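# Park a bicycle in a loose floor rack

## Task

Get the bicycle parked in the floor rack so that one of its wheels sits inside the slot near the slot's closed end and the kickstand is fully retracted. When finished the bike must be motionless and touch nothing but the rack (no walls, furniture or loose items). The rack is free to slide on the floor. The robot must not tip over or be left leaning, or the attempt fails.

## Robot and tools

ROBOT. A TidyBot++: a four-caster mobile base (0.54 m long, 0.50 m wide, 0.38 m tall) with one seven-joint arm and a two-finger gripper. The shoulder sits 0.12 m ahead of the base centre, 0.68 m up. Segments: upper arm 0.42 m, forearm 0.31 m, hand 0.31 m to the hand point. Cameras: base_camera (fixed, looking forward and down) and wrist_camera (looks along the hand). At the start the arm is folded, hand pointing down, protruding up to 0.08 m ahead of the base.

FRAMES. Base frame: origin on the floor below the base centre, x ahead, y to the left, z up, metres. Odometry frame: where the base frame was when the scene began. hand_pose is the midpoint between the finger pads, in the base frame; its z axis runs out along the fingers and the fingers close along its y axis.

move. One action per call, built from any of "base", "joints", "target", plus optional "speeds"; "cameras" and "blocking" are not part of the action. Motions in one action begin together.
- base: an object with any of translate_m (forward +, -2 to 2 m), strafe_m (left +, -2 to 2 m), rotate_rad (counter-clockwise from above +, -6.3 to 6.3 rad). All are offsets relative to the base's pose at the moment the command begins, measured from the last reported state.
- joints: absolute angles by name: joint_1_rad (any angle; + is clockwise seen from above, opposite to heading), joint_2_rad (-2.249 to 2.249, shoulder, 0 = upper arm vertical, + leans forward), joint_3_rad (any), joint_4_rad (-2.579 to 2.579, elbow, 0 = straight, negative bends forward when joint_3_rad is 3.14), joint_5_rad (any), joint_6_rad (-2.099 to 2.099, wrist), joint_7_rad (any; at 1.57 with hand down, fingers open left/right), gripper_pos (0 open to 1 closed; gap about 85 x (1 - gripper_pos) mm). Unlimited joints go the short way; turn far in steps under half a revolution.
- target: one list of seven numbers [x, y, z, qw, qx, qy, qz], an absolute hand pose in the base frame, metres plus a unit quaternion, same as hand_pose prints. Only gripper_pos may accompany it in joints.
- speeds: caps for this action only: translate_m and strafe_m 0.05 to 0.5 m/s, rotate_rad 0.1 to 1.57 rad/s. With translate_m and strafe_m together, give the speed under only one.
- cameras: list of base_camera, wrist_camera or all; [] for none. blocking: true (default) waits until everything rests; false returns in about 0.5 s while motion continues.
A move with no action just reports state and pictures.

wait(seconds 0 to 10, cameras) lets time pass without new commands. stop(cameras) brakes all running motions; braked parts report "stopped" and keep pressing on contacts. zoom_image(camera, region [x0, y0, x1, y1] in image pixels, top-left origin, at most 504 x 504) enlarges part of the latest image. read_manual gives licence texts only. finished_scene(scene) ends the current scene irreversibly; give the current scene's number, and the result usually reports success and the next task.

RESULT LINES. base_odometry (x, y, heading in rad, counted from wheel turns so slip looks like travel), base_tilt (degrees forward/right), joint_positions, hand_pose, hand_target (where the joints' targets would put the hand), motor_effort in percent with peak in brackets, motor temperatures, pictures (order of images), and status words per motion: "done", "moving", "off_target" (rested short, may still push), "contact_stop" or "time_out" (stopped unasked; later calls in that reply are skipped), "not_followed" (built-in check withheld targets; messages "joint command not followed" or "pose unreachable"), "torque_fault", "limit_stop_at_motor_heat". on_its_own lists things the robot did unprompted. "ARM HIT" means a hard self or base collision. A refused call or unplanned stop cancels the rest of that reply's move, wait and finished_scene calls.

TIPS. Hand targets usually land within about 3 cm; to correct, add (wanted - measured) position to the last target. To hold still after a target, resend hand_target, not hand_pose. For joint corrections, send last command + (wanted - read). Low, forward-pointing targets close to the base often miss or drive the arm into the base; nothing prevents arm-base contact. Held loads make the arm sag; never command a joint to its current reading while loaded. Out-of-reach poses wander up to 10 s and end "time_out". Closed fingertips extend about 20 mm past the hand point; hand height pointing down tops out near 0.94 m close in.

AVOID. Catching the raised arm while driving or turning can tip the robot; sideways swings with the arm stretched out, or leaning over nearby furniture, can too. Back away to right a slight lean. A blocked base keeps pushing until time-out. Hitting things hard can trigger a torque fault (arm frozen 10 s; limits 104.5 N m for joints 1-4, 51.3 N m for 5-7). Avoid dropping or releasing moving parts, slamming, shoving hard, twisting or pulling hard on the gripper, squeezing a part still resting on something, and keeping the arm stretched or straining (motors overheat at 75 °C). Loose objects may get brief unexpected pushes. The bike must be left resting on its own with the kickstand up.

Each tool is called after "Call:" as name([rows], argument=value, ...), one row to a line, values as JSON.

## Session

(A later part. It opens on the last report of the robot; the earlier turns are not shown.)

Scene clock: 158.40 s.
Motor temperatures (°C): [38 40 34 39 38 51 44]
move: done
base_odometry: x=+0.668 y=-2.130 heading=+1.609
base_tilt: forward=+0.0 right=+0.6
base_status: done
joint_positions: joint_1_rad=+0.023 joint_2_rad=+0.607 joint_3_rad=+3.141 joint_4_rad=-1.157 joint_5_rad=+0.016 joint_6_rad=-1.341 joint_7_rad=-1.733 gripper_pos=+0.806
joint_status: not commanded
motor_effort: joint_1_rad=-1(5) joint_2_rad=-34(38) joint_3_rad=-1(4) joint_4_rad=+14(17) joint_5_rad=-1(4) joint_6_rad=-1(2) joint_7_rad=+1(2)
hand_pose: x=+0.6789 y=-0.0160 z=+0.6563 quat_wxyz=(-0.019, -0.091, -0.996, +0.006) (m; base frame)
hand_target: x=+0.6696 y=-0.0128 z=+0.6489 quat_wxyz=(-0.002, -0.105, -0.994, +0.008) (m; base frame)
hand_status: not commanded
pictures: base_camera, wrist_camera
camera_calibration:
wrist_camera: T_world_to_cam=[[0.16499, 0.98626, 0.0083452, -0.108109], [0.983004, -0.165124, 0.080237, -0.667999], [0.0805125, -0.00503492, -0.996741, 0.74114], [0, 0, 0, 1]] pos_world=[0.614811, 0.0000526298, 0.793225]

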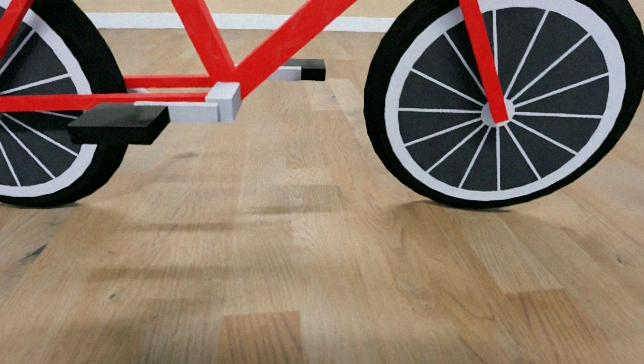

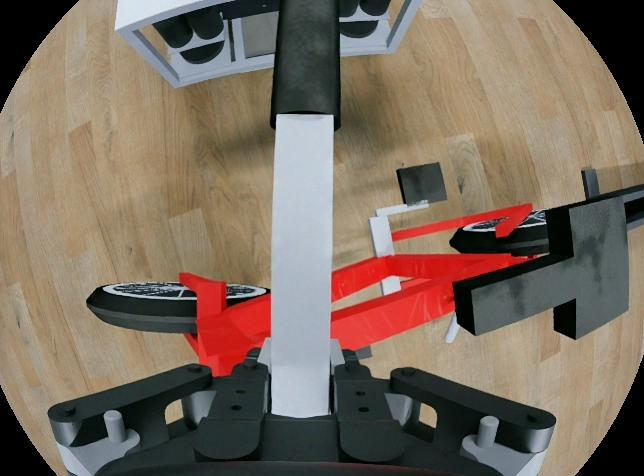

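Call:
move(base={"strafe_m":-0.13,"translate_m":-0.019}, speeds={"strafe_m":0.1})

Call:
move(base={"strafe_m":-0.01}, speeds={"strafe_m":0.05}, joints={"joint_7_rad":-1.52})

Scene clock: 160.60 s.
Motor temperatures (°C): [38 40 34 39 38 51 44]
move: done
base_odometry: x=+0.799 y=-2.144 heading=+1.609
base_tilt: forward=+0.0 right=+0.6
base_status: done
joint_positions: joint_1_rad=+0.025 joint_2_rad=+0.607 joint_3_rad=+3.142 joint_4_rad=-1.157 joint_5_rad=+0.016 joint_6_rad=-1.341 joint_7_rad=-1.735 gripper_pos=+0.806
joint_status: not commanded
motor_effort: joint_1_rad=-1(5) joint_2_rad=-35(36) joint_3_rad=-1(4) joint_4_rad=+15(16) joint_5_rad=-1(4) joint_6_rad=+0(1) joint_7_rad=+1(2)
hand_pose: x=+0.6788 y=-0.0175 z=+0.6564 quat_wxyz=(-0.019, -0.093, -0.995, +0.006) (m; base frame)
hand_target: x=+0.6696 y=-0.0128 z=+0.6489 quat_wxyz=(-0.002, -0.105, -0.994, +0.008) (m; base frame)
hand_status: not commanded
pictures: base_camera, wrist_camera
camera_calibration:
wrist_camera: T_world_to_cam=[[0.169208, 0.985551, 0.00766033, -0.109126], [0.982273, -0.169271, 0.0805407, -0.668013], [0.0806736, -0.0061036, -0.996722, 0.741071], [0, 0, 0, 1]] pos_world=[0.614851, -0.0010035, 0.79328]

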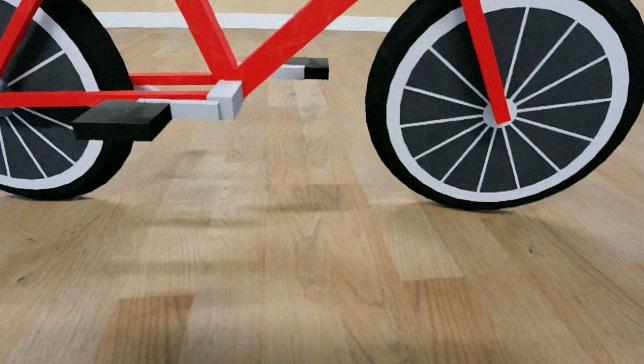

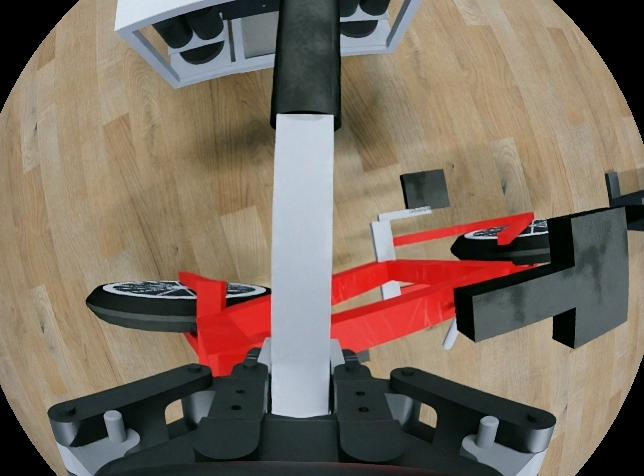

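Scene clock: 161.40 s.
Motor temperatures (°C): [38 40 34 39 38 51 44]
move: done
base_odometry: x=+0.809 y=-2.144 heading=+1.609
base_tilt: forward=+0.0 right=+0.6
base_status: done
joint_positions: joint_1_rad=+0.027 joint_2_rad=+0.602 joint_3_rad=+3.142 joint_4_rad=-1.157 joint_5_rad=+0.016 joint_6_rad=-1.348 joint_7_rad=-1.546 gripper_pos=+0.806
joint_status: all done
motor_effort: joint_1_rad=-1(5) joint_2_rad=-34(35) joint_3_rad=-1(3) joint_4_rad=+16(16) joint_5_rad=-1(4) joint_6_rad=+3(3) joint_7_rad=+2(3)
hand_pose: x=+0.6766 y=-0.0185 z=+0.6586 quat_wxyz=(-0.017, +0.000, -1.000, +0.008) (m; base frame)
hand_target: x=+0.6696 y=-0.0128 z=+0.6489 quat_wxyz=(-0.001, +0.019, -1.000, +0.008) (m; base frame)
hand_status: not commanded
pictures: base_camera, wrist_camera
camera_calibration:
wrist_camera: T_world_to_cam=[[-0.0162652, 0.999868, 0.000511116, 0.0227123], [0.997059, 0.0161812, 0.0749041, -0.669052], [0.074886, 0.00172794, -0.997191, 0.747862], [0, 0, 0, 1]] pos_world=[0.61145, -0.0131755, 0.795864]

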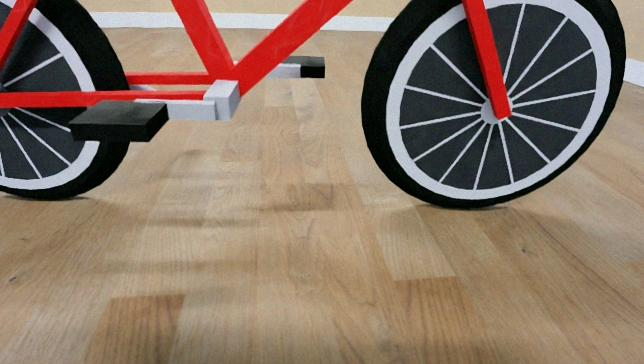

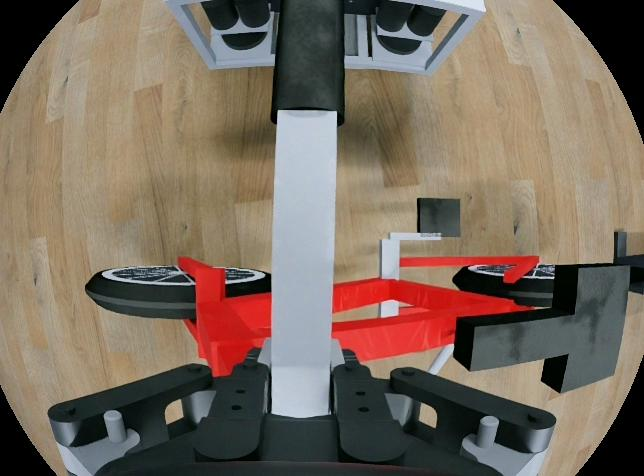

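Call:
zoom_image(camera="wrist_camera", region=[520, 200, 644, 340])

Scaled by 3.600.

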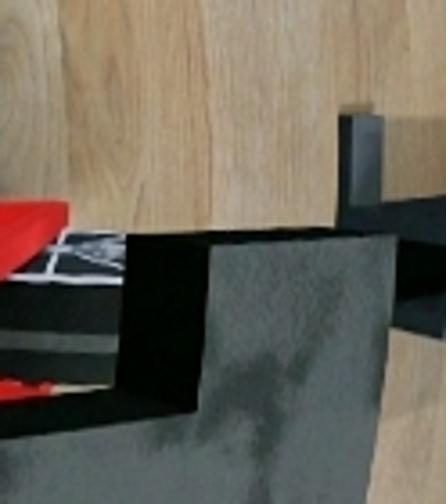

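Call:
move(base={"strafe_m":0.2}, speeds={"strafe_m":0.12})

Call:
zoom_image(camera="wrist_camera", region=[440, 180, 644, 340])

Scene clock: 164.57 s.
Motor temperatures (°C): [38 40 34 39 38 51 44]
move: done
base_odometry: x=+0.609 y=-2.152 heading=+1.609
base_tilt: forward=+0.0 right=+0.6
base_status: done
joint_positions: joint_1_rad=+0.015 joint_2_rad=+0.602 joint_3_rad=+3.136 joint_4_rad=-1.157 joint_5_rad=+0.016 joint_6_rad=-1.348 joint_7_rad=-1.546 gripper_pos=+0.806
joint_status: not commanded
motor_effort: joint_1_rad=-1(8) joint_2_rad=-34(37) joint_3_rad=-1(5) joint_4_rad=+16(18) joint_5_rad=+0(5) joint_6_rad=+3(3) joint_7_rad=+1(2)
hand_pose: x=+0.6766 y=-0.0091 z=+0.6586 quat_wxyz=(-0.017, +0.009, -1.000, +0.006) (m; base frame)
hand_target: x=+0.6696 y=-0.0128 z=+0.6489 quat_wxyz=(-0.001, +0.019, -1.000, +0.008) (m; base frame)
hand_status: not commanded
pictures: base_camera, wrist_camera
camera_calibration:
wrist_camera: T_world_to_cam=[[-0.0330411, 0.999446, 0.00401851, 0.0223056], [0.996671, 0.032649, 0.0747085, -0.668637], [0.0745359, 0.00647359, -0.997197, 0.748119], [0, 0, 0, 1]] pos_world=[0.611386, -0.00530594, 0.795886]

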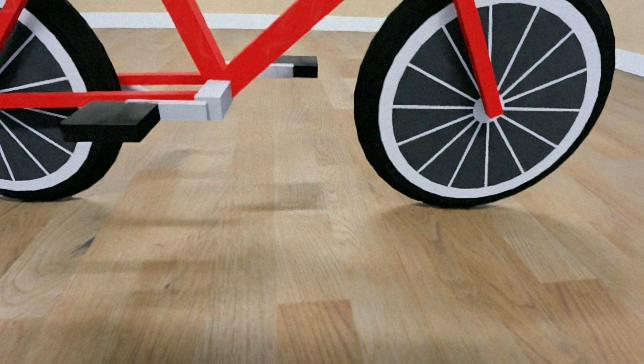

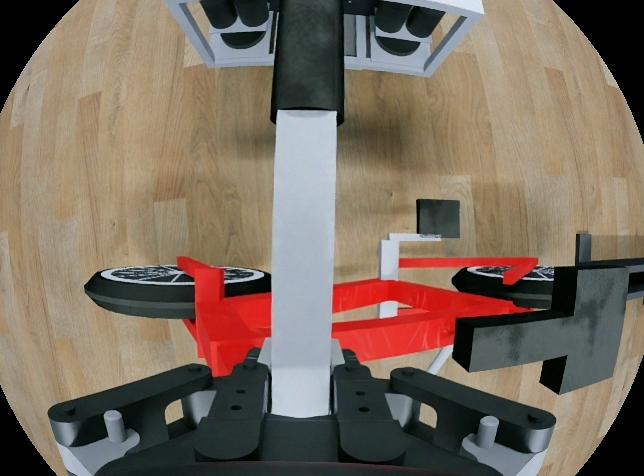

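Scaled by 2.471.

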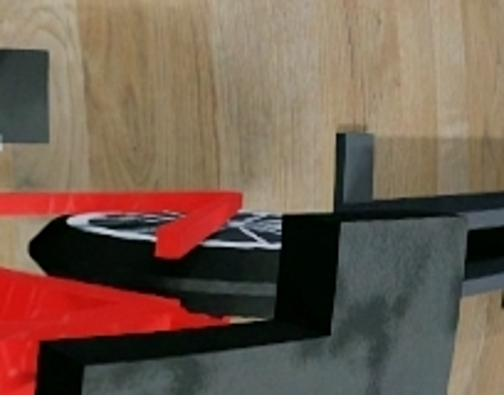

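Call:
zoom_image(camera="wrist_camera", region=[570, 220, 644, 310])

Scaled by 5.600.

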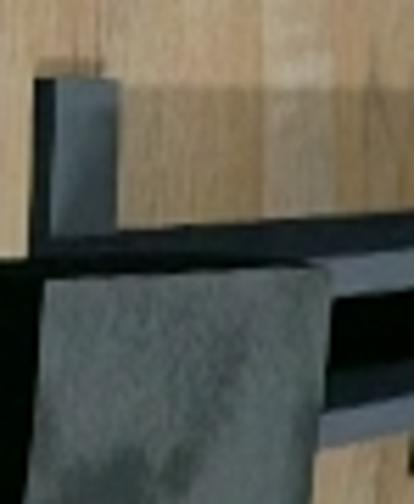

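Call:
move(base={"translate_m":0.007,"strafe_m":-0.024}, speeds={"strafe_m":0.05}, joints={"joint_7_rad":-0.95})

Call:
move(base={"translate_m":0.038,"strafe_m":-0.084}, speeds={"strafe_m":0.1})

Call:
move(base={"translate_m":0.045,"strafe_m":-0.084}, speeds={"strafe_m":0.1}, joints={"joint_7_rad":-0.88})

Scene clock: 169.80 s.
Motor temperatures (°C): [38 40 34 39 38 51 44]
move: done
base_odometry: x=+0.633 y=-2.144 heading=+1.609
base_tilt: forward=+0.0 right=+0.6
base_status: done
joint_positions: joint_1_rad=+0.020 joint_2_rad=+0.593 joint_3_rad=+3.137 joint_4_rad=-1.156 joint_5_rad=+0.016 joint_6_rad=-1.349 joint_7_rad=-1.002 gripper_pos=+0.806
joint_status: all done
motor_effort: joint_1_rad=-2(5) joint_2_rad=-29(34) joint_3_rad=-1(4) joint_4_rad=+14(17) joint_5_rad=+0(3) joint_6_rad=+4(5) joint_7_rad=+2(3)
hand_pose: x=+0.6768 y=-0.0125 z=+0.6638 quat_wxyz=(-0.019, +0.274, -0.961, +0.012) (m; base frame)
hand_target: x=+0.6696 y=-0.0128 z=+0.6489 quat_wxyz=(+0.002, +0.300, -0.954, +0.008) (m; base frame)
hand_status: not commanded
pictures: base_camera, wrist_camera
camera_calibration:
wrist_camera: T_world_to_cam=[[-0.540541, 0.841153, -0.0166727, 0.380945], [0.838576, 0.540272, 0.0699793, -0.55267], [0.0678711, 0.0238453, -0.997409, 0.758153], [0, 0, 0, 1]] pos_world=[0.617915, -0.0399193, 0.801216]

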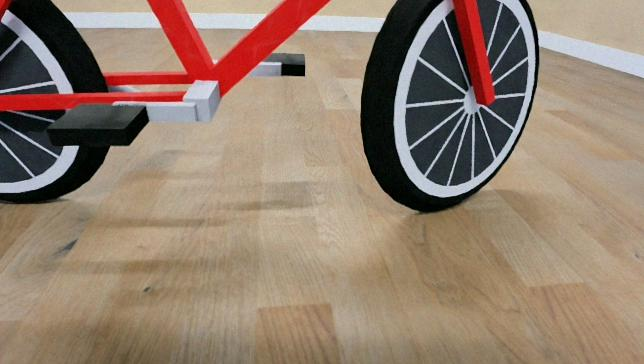

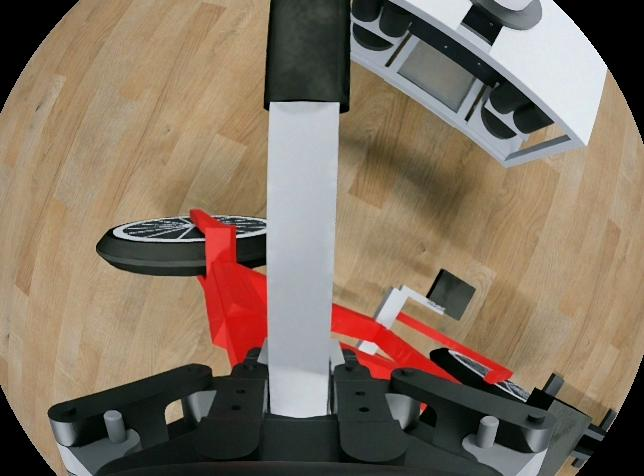

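Scene clock: 171.47 s.
Motor temperatures (°C): [38 40 34 39 38 51 44]
move: done
base_odometry: x=+0.715 y=-2.103 heading=+1.609
base_tilt: forward=+0.0 right=+0.6
base_status: done
joint_positions: joint_1_rad=+0.023 joint_2_rad=+0.593 joint_3_rad=+3.140 joint_4_rad=-1.156 joint_5_rad=+0.016 joint_6_rad=-1.350 joint_7_rad=-0.990 gripper_pos=+0.806
joint_status: not commanded
motor_effort: joint_1_rad=+0(5) joint_2_rad=-32(37) joint_3_rad=+0(4) joint_4_rad=+15(17) joint_5_rad=+0(4) joint_6_rad=+2(5) joint_7_rad=+0(2)
hand_pose: x=+0.6764 y=-0.0157 z=+0.6638 quat_wxyz=(-0.018, +0.277, -0.961, +0.013) (m; base frame)
hand_target: x=+0.6696 y=-0.0128 z=+0.6489 quat_wxyz=(+0.002, +0.300, -0.954, +0.008) (m; base frame)
hand_status: not commanded
pictures: base_camera, wrist_camera
camera_calibration:
wrist_camera: T_world_to_cam=[[-0.545743, 0.837762, -0.0178482, 0.387682], [0.835318, 0.545592, 0.0676275, -0.546717], [0.0663936, 0.0219983, -0.997551, 0.759338], [0, 0, 0, 1]] pos_world=[0.617842, -0.0432053, 0.801371]

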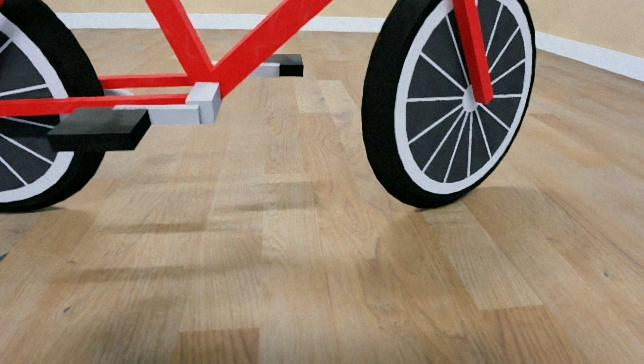

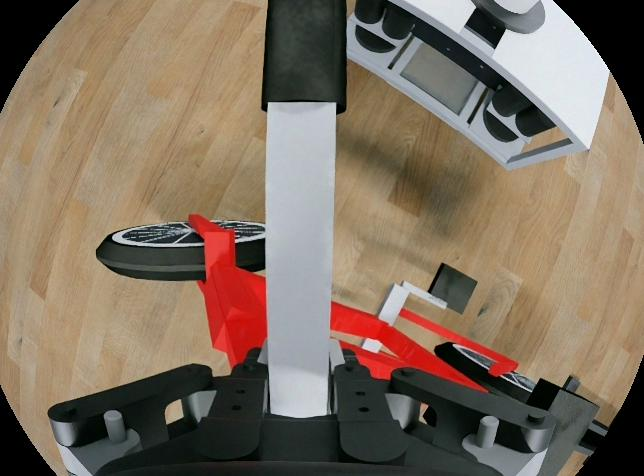

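Scene clock: 173.23 s.
Motor temperatures (°C): [38 40 34 39 38 51 44]
move: done
base_odometry: x=+0.798 y=-2.054 heading=+1.609
base_tilt: forward=+0.0 right=+0.6
base_status: done
joint_positions: joint_1_rad=+0.021 joint_2_rad=+0.593 joint_3_rad=+3.139 joint_4_rad=-1.156 joint_5_rad=+0.016 joint_6_rad=-1.357 joint_7_rad=-0.913 gripper_pos=+0.806
joint_status: all done
motor_effort: joint_1_rad=+1(5) joint_2_rad=-33(38) joint_3_rad=+1(4) joint_4_rad=+15(17) joint_5_rad=+1(4) joint_6_rad=+2(5) joint_7_rad=+0(1)
hand_pose: x=+0.6745 y=-0.0139 z=+0.6640 quat_wxyz=(-0.015, +0.316, -0.949, +0.012) (m; base frame)
hand_target: x=+0.6696 y=-0.0128 z=+0.6489 quat_wxyz=(+0.002, +0.333, -0.943, +0.008) (m; base frame)
hand_status: not commanded
pictures: base_camera, wrist_camera
camera_calibration:
wrist_camera: T_world_to_cam=[[-0.610916, 0.791543, -0.0155188, 0.426927], [0.789602, 0.610608, 0.0607108, -0.509727], [0.0575311, 0.0248355, -0.998035, 0.765931], [0, 0, 0, 1]] pos_world=[0.619234, -0.0457103, 0.801997]

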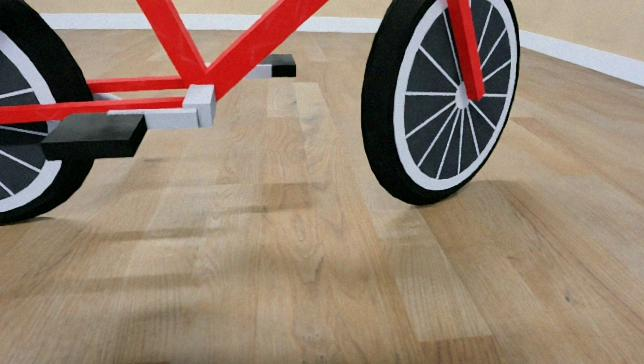

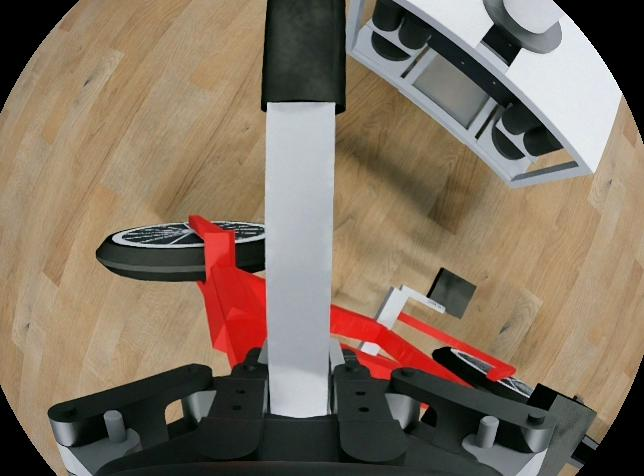

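Call:
move(base={"translate_m":-0.0055,"strafe_m":0.045}, speeds={"strafe_m":0.06}, joints={"joint_7_rad":-2.01})

Call:
move(base={"translate_m":-0.024,"strafe_m":-0.093}, speeds={"strafe_m":0.1})

Call:
move(base={"translate_m":-0.03,"strafe_m":-0.088}, speeds={"strafe_m":0.1}, joints={"joint_7_rad":-2.08})

Call:
move(base={"translate_m":-0.005,"strafe_m":-0.021}, speeds={"strafe_m":0.05}, joints={"joint_7_rad":-1.516})

Call:
zoom_image(camera="wrist_camera", region=[440, 180, 644, 340])

Scene clock: 177.37 s.
Motor temperatures (°C): [38 40 34 39 38 51 44]
move: done
base_odometry: x=+0.753 y=-2.061 heading=+1.609
base_tilt: forward=+0.0 right=+0.6
base_status: done
joint_positions: joint_1_rad=+0.018 joint_2_rad=+0.612 joint_3_rad=+3.137 joint_4_rad=-1.162 joint_5_rad=+0.016 joint_6_rad=-1.357 joint_7_rad=-1.958 gripper_pos=+0.806
joint_status: all done
motor_effort: joint_1_rad=+0(5) joint_2_rad=-40(42) joint_3_rad=+0(3) joint_4_rad=+17(19) joint_5_rad=+1(3) joint_6_rad=-3(3) joint_7_rad=-1(1)
hand_pose: x=+0.6719 y=-0.0107 z=+0.6517 quat_wxyz=(-0.007, -0.198, -0.980, +0.005) (m; base frame)
hand_target: x=+0.6696 y=-0.0128 z=+0.6489 quat_wxyz=(-0.002, -0.224, -0.975, +0.008) (m; base frame)
hand_status: not commanded
pictures: base_camera, wrist_camera
camera_calibration:
wrist_camera: T_world_to_cam=[[0.373151, 0.927716, 0.0101047, -0.253809], [0.926085, -0.373107, 0.0561993, -0.608264], [0.0559071, -0.011613, -0.998368, 0.754655], [0, 0, 0, 1]] pos_world=[0.615823, 0.0172783, 0.790172]

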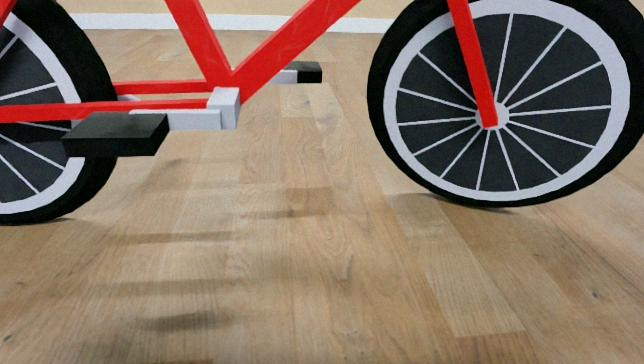

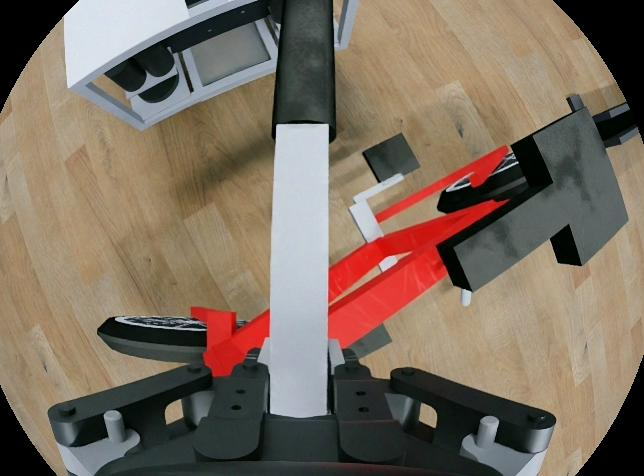

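Scene clock: 179.13 s.
Motor temperatures (°C): [38 41 34 39 38 51 44]
move: done
base_odometry: x=+0.847 y=-2.082 heading=+1.609
base_tilt: forward=+0.0 right=+0.6
base_status: done
joint_positions: joint_1_rad=+0.023 joint_2_rad=+0.612 joint_3_rad=+3.139 joint_4_rad=-1.162 joint_5_rad=+0.016 joint_6_rad=-1.357 joint_7_rad=-1.975 gripper_pos=+0.806
joint_status: not commanded
motor_effort: joint_1_rad=+0(5) joint_2_rad=-35(40) joint_3_rad=-1(4) joint_4_rad=+15(17) joint_5_rad=+0(4) joint_6_rad=-1(4) joint_7_rad=+2(2)
hand_pose: x=+0.6720 y=-0.0153 z=+0.6519 quat_wxyz=(-0.007, -0.210, -0.978, +0.006) (m; base frame)
hand_target: x=+0.6696 y=-0.0128 z=+0.6489 quat_wxyz=(-0.002, -0.224, -0.975, +0.008) (m; base frame)
hand_status: not commanded
pictures: base_camera, wrist_camera
camera_calibration:
wrist_camera: T_world_to_cam=[[0.395929, 0.918237, 0.0090589, -0.26435], [0.916552, -0.395769, 0.0574415, -0.60478], [0.0563301, -0.0144398, -0.998308, 0.754446], [0, 0, 0, 1]] pos_world=[0.616478, 0.0142767, 0.790304]

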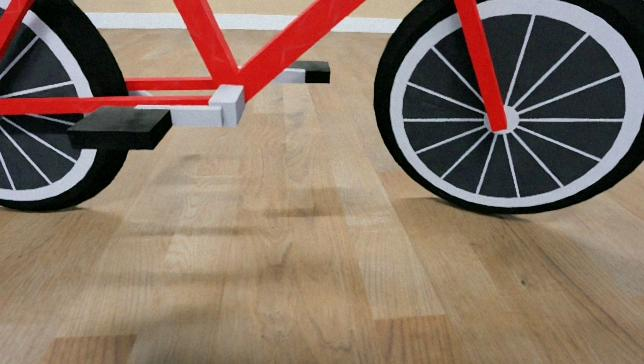

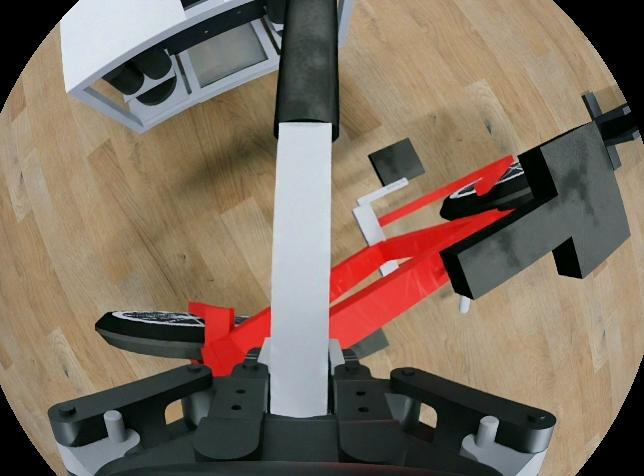

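Scene clock: 180.87 s.
Motor temperatures (°C): [38 41 34 39 38 51 44]
move: done
base_odometry: x=+0.936 y=-2.108 heading=+1.609
base_tilt: forward=+0.0 right=+0.6
base_status: done
joint_positions: joint_1_rad=+0.023 joint_2_rad=+0.612 joint_3_rad=+3.139 joint_4_rad=-1.161 joint_5_rad=+0.016 joint_6_rad=-1.357 joint_7_rad=-2.051 gripper_pos=+0.806
joint_status: all done
motor_effort: joint_1_rad=+0(5) joint_2_rad=-35(42) joint_3_rad=+0(4) joint_4_rad=+15(17) joint_5_rad=+1(5) joint_6_rad=+0(3) joint_7_rad=+2(2)
hand_pose: x=+0.6721 y=-0.0149 z=+0.6517 quat_wxyz=(-0.007, -0.246, -0.969, +0.005) (m; base frame)
hand_target: x=+0.6696 y=-0.0128 z=+0.6489 quat_wxyz=(-0.003, -0.258, -0.966, +0.008) (m; base frame)
hand_status: not commanded
pictures: base_camera, wrist_camera
camera_calibration:
wrist_camera: T_world_to_cam=[[0.463754, 0.885903, 0.0104322, -0.311747], [0.884185, -0.463537, 0.0578803, -0.584298], [0.056112, -0.0176182, -0.998269, 0.754363], [0, 0, 0, 1]] pos_world=[0.618873, 0.0186245, 0.790129]

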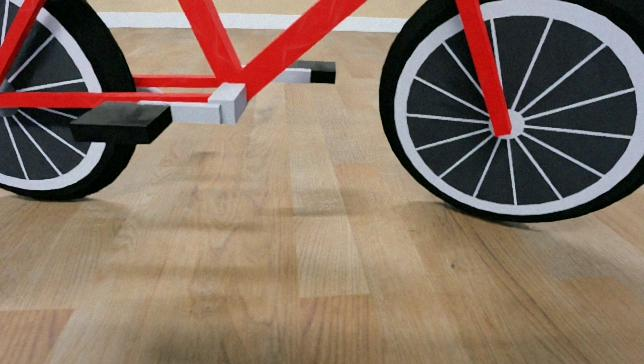

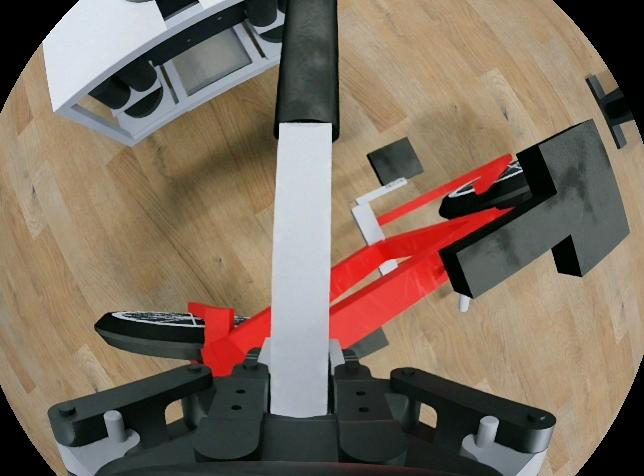

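Scene clock: 182.13 s.
Motor temperatures (°C): [38 41 34 39 38 51 44]
move: done
base_odometry: x=+0.957 y=-2.113 heading=+1.609
base_tilt: forward=+0.0 right=+0.6
base_status: done
joint_positions: joint_1_rad=+0.024 joint_2_rad=+0.601 joint_3_rad=+3.140 joint_4_rad=-1.161 joint_5_rad=+0.015 joint_6_rad=-1.358 joint_7_rad=-1.568 gripper_pos=+0.806
joint_status: all done
motor_effort: joint_1_rad=-1(5) joint_2_rad=-31(35) joint_3_rad=+0(4) joint_4_rad=+15(16) joint_5_rad=-1(5) joint_6_rad=+3(4) joint_7_rad=+2(3)
hand_pose: x=+0.6719 y=-0.0157 z=+0.6580 quat_wxyz=(-0.011, -0.008, -1.000, +0.007) (m; base frame)
hand_target: x=+0.6696 y=-0.0128 z=+0.6489 quat_wxyz=(-0.001, +0.021, -1.000, +0.008) (m; base frame)
hand_status: not commanded
pictures: base_camera, wrist_camera
camera_calibration:
wrist_camera: T_world_to_cam=[[0.00107835, 0.999995, 0.00294091, 0.00663094], [0.998056, -0.0012595, 0.0623083, -0.657021], [0.0623117, 0.002868, -0.998053, 0.756675], [0, 0, 0, 1]] pos_world=[0.608587, -0.00962857, 0.796119]

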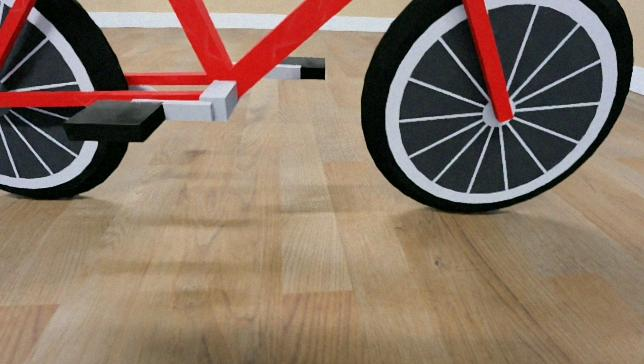

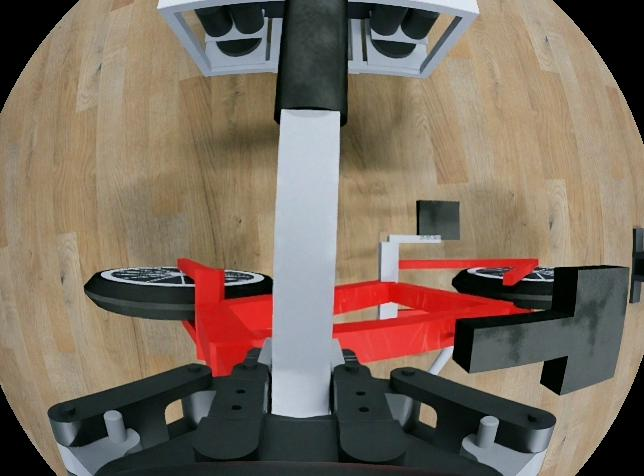

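Scaled by 2.471.

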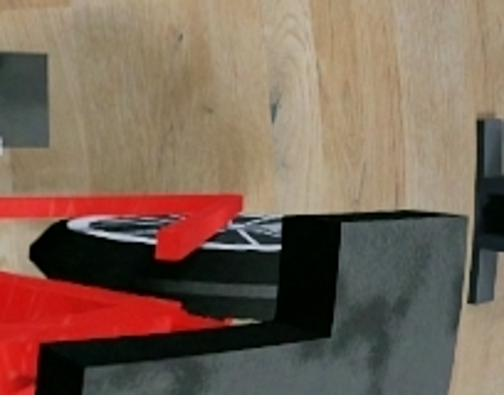

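Call:
zoom_image(camera="wrist_camera", region=[70, 240, 290, 340])

Call:
zoom_image(camera="wrist_camera", region=[440, 240, 560, 320])

Scaled by 2.291.

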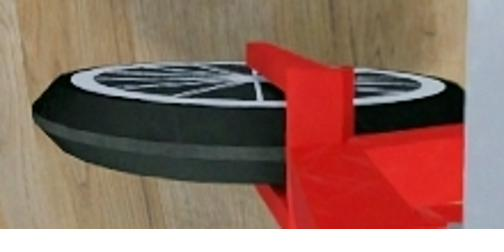

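Scaled by 4.200.

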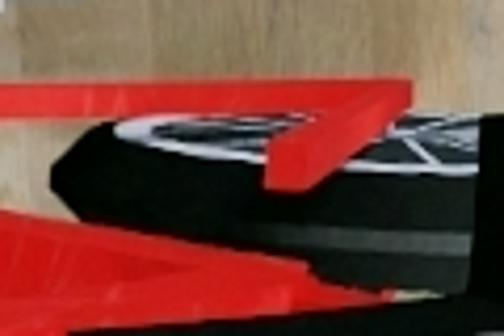

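Call:
move(base={"strafe_m":0.2}, speeds={"strafe_m":0.12})

Call:
zoom_image(camera="wrist_camera", region=[440, 220, 644, 320])

Call:
move(base={"strafe_m":0.12}, speeds={"strafe_m":0.12})

Call:
zoom_image(camera="wrist_camera", region=[440, 220, 644, 320])

Scene clock: 185.83 s.
Motor temperatures (°C): [38 41 34 39 38 51 44]
move: done
base_odometry: x=+0.757 y=-2.120 heading=+1.609
base_tilt: forward=+0.0 right=+0.6
base_status: done
joint_positions: joint_1_rad=+0.015 joint_2_rad=+0.601 joint_3_rad=+3.136 joint_4_rad=-1.161 joint_5_rad=+0.015 joint_6_rad=-1.358 joint_7_rad=-1.562 gripper_pos=+0.806
joint_status: not commanded
motor_effort: joint_1_rad=-1(7) joint_2_rad=-36(39) joint_3_rad=-1(6) joint_4_rad=+17(18) joint_5_rad=-1(5) joint_6_rad=+2(4) joint_7_rad=+1(2)
hand_pose: x=+0.6720 y=-0.0091 z=+0.6579 quat_wxyz=(-0.010, +0.001, -1.000, +0.006) (m; base frame)
hand_target: x=+0.6696 y=-0.0128 z=+0.6489 quat_wxyz=(-0.001, +0.021, -1.000, +0.008) (m; base frame)
hand_status: not commanded
pictures: base_camera, wrist_camera
camera_calibration:
wrist_camera: T_world_to_cam=[[-0.0164972, 0.999851, 0.00506087, 0.0104004], [0.997956, 0.016153, 0.0618222, -0.656484], [0.0617312, 0.00607042, -0.998074, 0.756899], [0, 0, 0, 1]] pos_world=[0.60859, -0.0043893, 0.795974]

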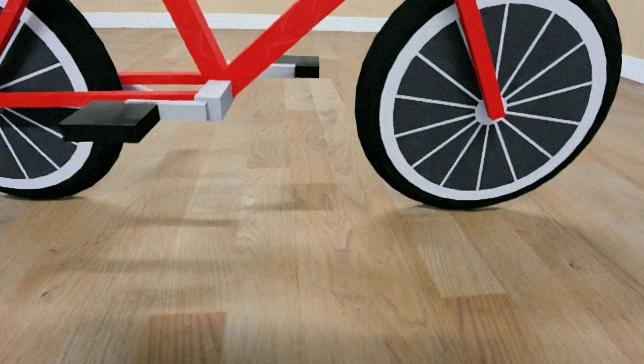

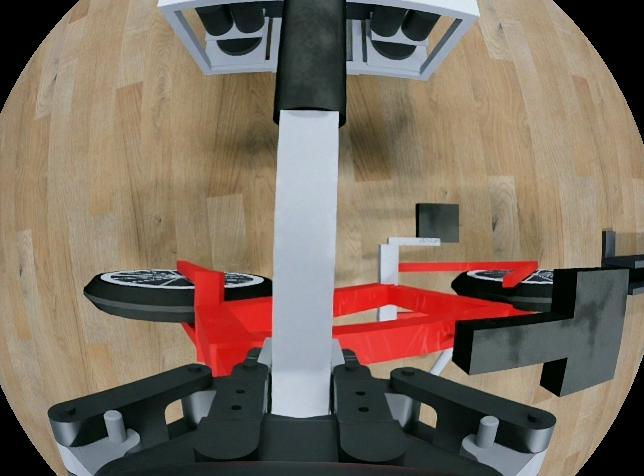

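Scaled by 2.471.

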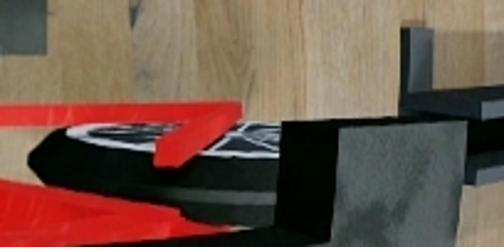

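Scene clock: 187.77 s.
Motor temperatures (°C): [38 41 34 39 38 51 44]
move: done
base_odometry: x=+0.637 y=-2.125 heading=+1.609
base_tilt: forward=+0.0 right=+0.6
base_status: done
joint_positions: joint_1_rad=+0.014 joint_2_rad=+0.601 joint_3_rad=+3.135 joint_4_rad=-1.161 joint_5_rad=+0.015 joint_6_rad=-1.358 joint_7_rad=-1.561 gripper_pos=+0.806
joint_status: not commanded
motor_effort: joint_1_rad=-1(7) joint_2_rad=-36(39) joint_3_rad=-1(6) joint_4_rad=+17(18) joint_5_rad=+0(5) joint_6_rad=+2(3) joint_7_rad=+1(2)
hand_pose: x=+0.6719 y=-0.0082 z=+0.6576 quat_wxyz=(-0.010, +0.002, -1.000, +0.006) (m; base frame)
hand_target: x=+0.6696 y=-0.0128 z=+0.6489 quat_wxyz=(-0.001, +0.021, -1.000, +0.008) (m; base frame)
hand_status: not commanded
pictures: base_camera, wrist_camera
camera_calibration:
wrist_camera: T_world_to_cam=[[-0.019152, 0.999801, 0.00560345, 0.0109155], [0.997941, 0.0187727, 0.0613287, -0.65606], [0.0612113, 0.00676648, -0.998102, 0.757043], [0, 0, 0, 1]] pos_world=[0.608579, -0.00371991, 0.79578]

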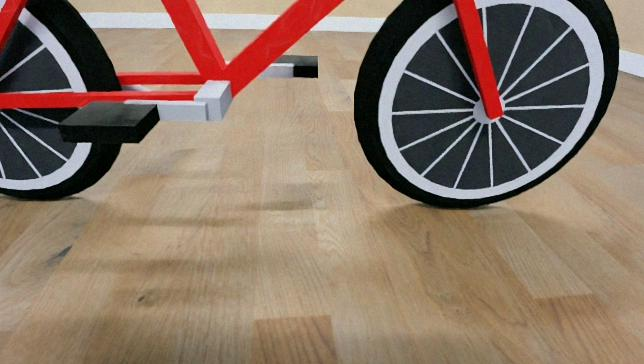

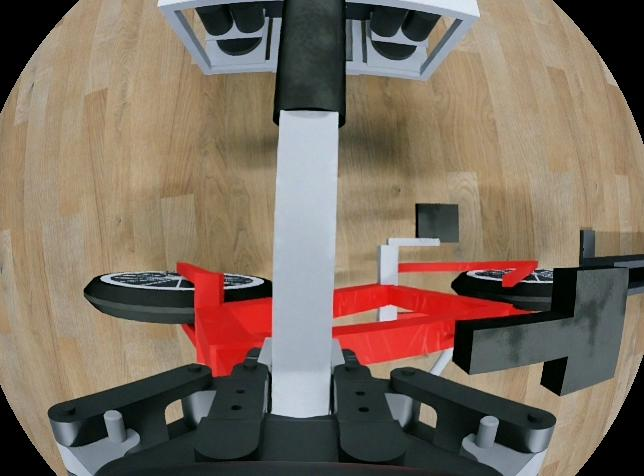

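Scaled by 2.471.

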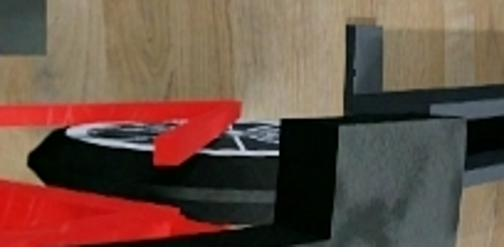

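Call:
move(base={"strafe_m":0.14}, speeds={"strafe_m":0.12})

Call:
zoom_image(camera="wrist_camera", region=[440, 220, 644, 320])

Scene clock: 190.23 s.
Motor temperatures (°C): [38 41 34 39 38 51 44]
move: done
base_odometry: x=+0.497 y=-2.131 heading=+1.610
base_tilt: forward=+0.0 right=+0.6
base_status: done
joint_positions: joint_1_rad=+0.014 joint_2_rad=+0.602 joint_3_rad=+3.134 joint_4_rad=-1.161 joint_5_rad=+0.015 joint_6_rad=-1.358 joint_7_rad=-1.561 gripper_pos=+0.806
joint_status: not commanded
motor_effort: joint_1_rad=-1(6) joint_2_rad=-37(40) joint_3_rad=-1(5) joint_4_rad=+17(18) joint_5_rad=-1(6) joint_6_rad=+1(2) joint_7_rad=+1(2)
hand_pose: x=+0.6719 y=-0.0075 z=+0.6574 quat_wxyz=(-0.010, +0.003, -1.000, +0.006) (m; base frame)
hand_target: x=+0.6696 y=-0.0128 z=+0.6489 quat_wxyz=(-0.001, +0.021, -1.000, +0.008) (m; base frame)
hand_status: not commanded
pictures: base_camera, wrist_camera
camera_calibration:
wrist_camera: T_world_to_cam=[[-0.0209124, 0.999763, 0.00604177, 0.0110944], [0.997935, 0.0205063, 0.0608685, -0.65572], [0.0607301, 0.00730221, -0.998128, 0.757136], [0, 0, 0, 1]] pos_world=[0.608617, -0.00317415, 0.795564]

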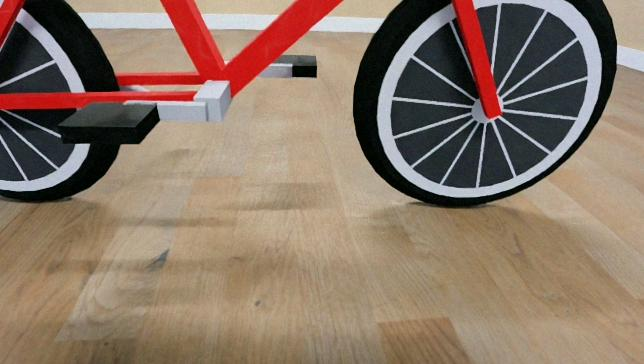

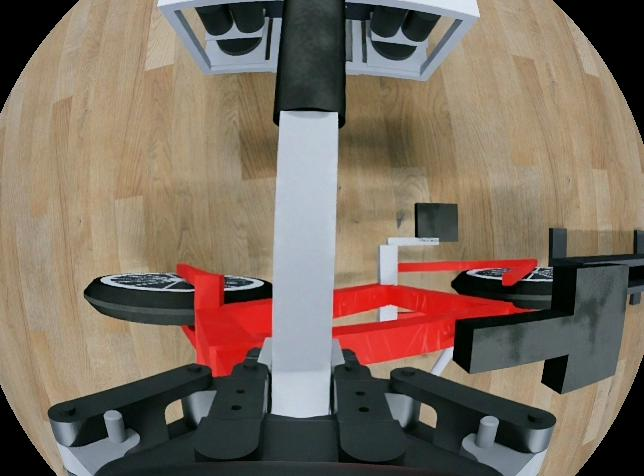

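Scaled by 2.471.

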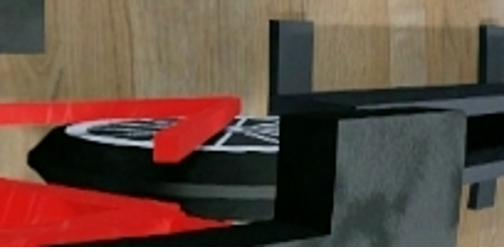

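Call:
zoom_image(camera="wrist_camera", region=[534, 220, 644, 310])

Scaled by 4.582.

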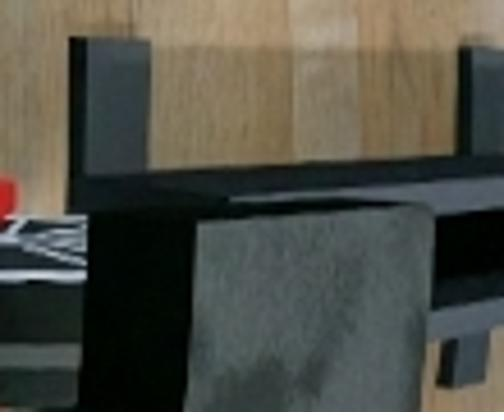

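Call:
move(base={"strafe_m":0.13}, speeds={"strafe_m":0.12})

Call:
zoom_image(camera="wrist_camera", region=[534, 220, 644, 310])

Scene clock: 192.47 s.
Motor temperatures (°C): [38 41 34 39 38 51 44]
move: done
base_odometry: x=+0.367 y=-2.136 heading=+1.610
base_tilt: forward=+0.0 right=+0.6
base_status: done
joint_positions: joint_1_rad=+0.016 joint_2_rad=+0.602 joint_3_rad=+3.139 joint_4_rad=-1.161 joint_5_rad=+0.015 joint_6_rad=-1.358 joint_7_rad=-1.558 gripper_pos=+0.806
joint_status: not commanded
motor_effort: joint_1_rad=+0(6) joint_2_rad=-36(40) joint_3_rad=+0(6) joint_4_rad=+16(18) joint_5_rad=+0(6) joint_6_rad=+0(2) joint_7_rad=+1(1)
hand_pose: x=+0.6718 y=-0.0113 z=+0.6570 quat_wxyz=(-0.010, +0.000, -1.000, +0.007) (m; base frame)
hand_target: x=+0.6696 y=-0.0128 z=+0.6489 quat_wxyz=(-0.001, +0.021, -1.000, +0.008) (m; base frame)
hand_status: not commanded
pictures: base_camera, wrist_camera
camera_calibration:
wrist_camera: T_world_to_cam=[[-0.0162283, 0.999863, 0.00325882, 0.0136117], [0.99806, 0.0160029, 0.0601628, -0.655239], [0.0601024, 0.00422884, -0.998183, 0.757251], [0, 0, 0, 1]] pos_world=[0.608677, -0.00632633, 0.795252]

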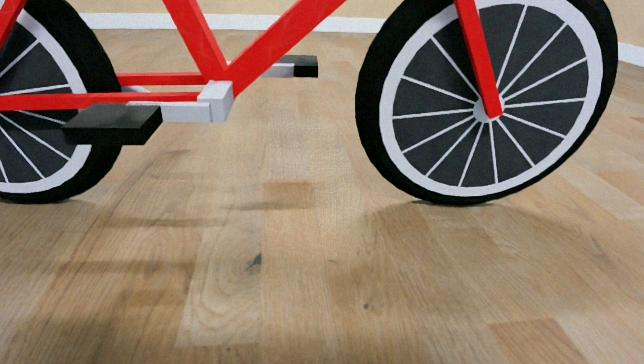

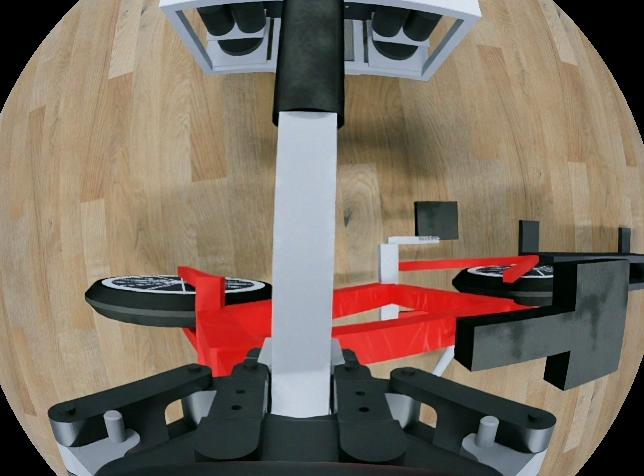

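Scaled by 4.582.

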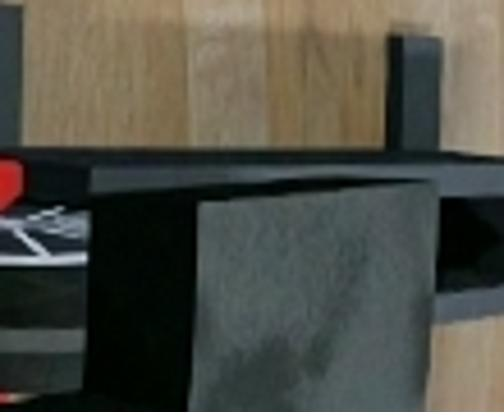

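Call:
zoom_image(camera="wrist_camera", region=[440, 240, 560, 320])

Scaled by 4.200.

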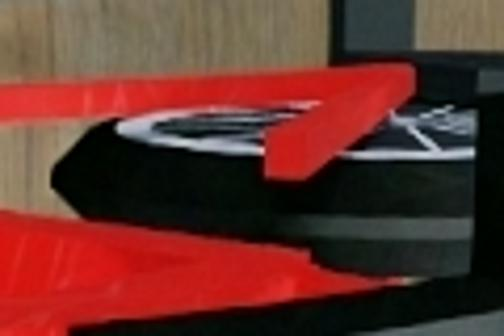

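Call:
move(base={"strafe_m":0.12}, speeds={"strafe_m":0.12})

Call:
zoom_image(camera="wrist_camera", region=[440, 220, 644, 320])

Scene clock: 194.90 s.
Motor temperatures (°C): [38 41 34 39 38 51 44]
move: done
base_odometry: x=+0.248 y=-2.141 heading=+1.610
base_tilt: forward=+0.0 right=+0.6
base_status: done
joint_positions: joint_1_rad=+0.058 joint_2_rad=+0.604 joint_3_rad=+3.168 joint_4_rad=-1.160 joint_5_rad=+0.017 joint_6_rad=-1.355 joint_7_rad=-1.558 gripper_pos=+0.806
joint_status: not commanded
motor_effort: joint_1_rad=-8(10) joint_2_rad=-39(41) joint_3_rad=-6(9) joint_4_rad=+14(17) joint_5_rad=-4(8) joint_6_rad=-4(5) joint_7_rad=+2(2)
hand_pose: x=+0.6715 y=-0.0485 z=+0.6561 quat_wxyz=(-0.010, -0.032, -0.999, +0.016) (m; base frame)
hand_target: x=+0.6696 y=-0.0128 z=+0.6489 quat_wxyz=(-0.001, +0.021, -1.000, +0.008) (m; base frame)
hand_status: not commanded
pictures: base_camera, wrist_camera
camera_calibration:
wrist_camera: T_world_to_cam=[[0.0483087, 0.998726, -0.0145899, 0.0190891], [0.996955, -0.0473177, 0.0619761, -0.657757], [0.0612067, -0.0175395, -0.997971, 0.754603], [0, 0, 0, 1]] pos_world=[0.608646, -0.036953, 0.794116]

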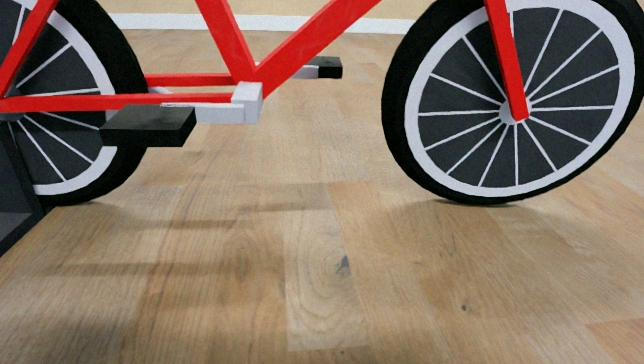

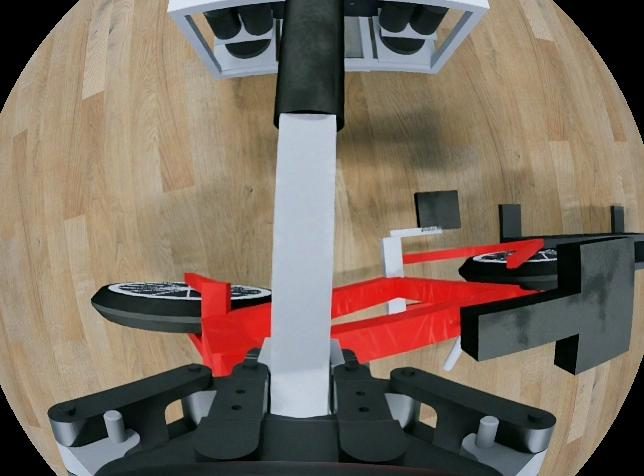

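Scaled by 2.471.

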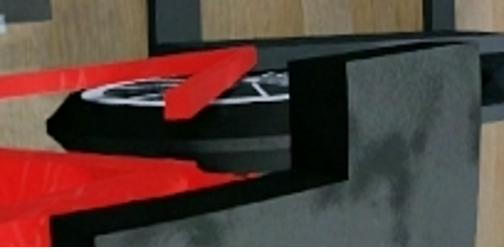

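Call:
zoom_image(camera="base_camera", region=[0, 40, 200, 280])

Call:
zoom_image(camera="wrist_camera", region=[450, 220, 570, 310])

Scaled by 2.100.

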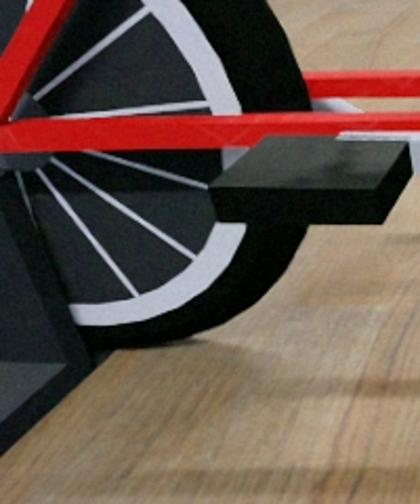

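Scaled by 4.200.

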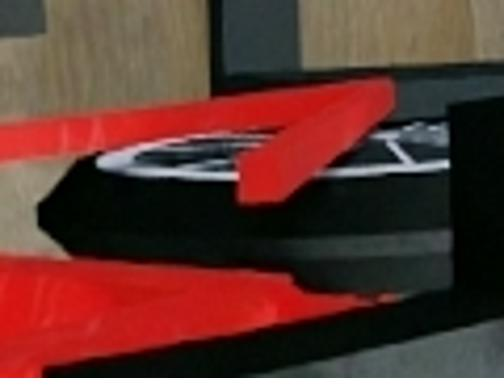

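Call:
zoom_image(camera="wrist_camera", region=[494, 225, 574, 300])

Call:
zoom_image(camera="base_camera", region=[0, 80, 80, 240])

Scaled by 6.300.

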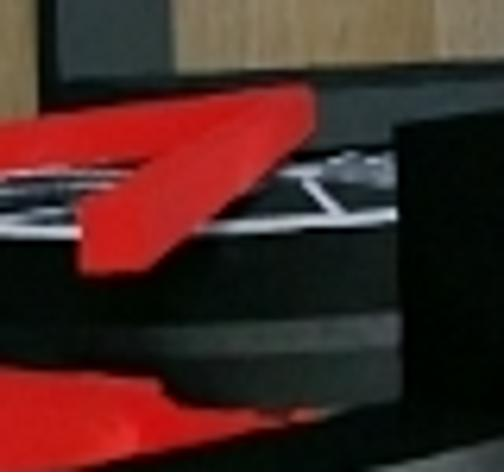

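Scaled by 3.150.

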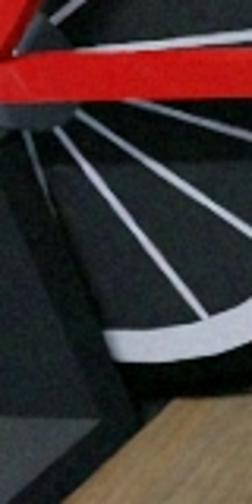

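Call:
zoom_image(camera="wrist_camera", region=[80, 240, 290, 340])

Scaled by 2.400.

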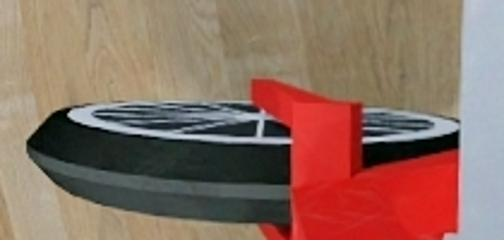

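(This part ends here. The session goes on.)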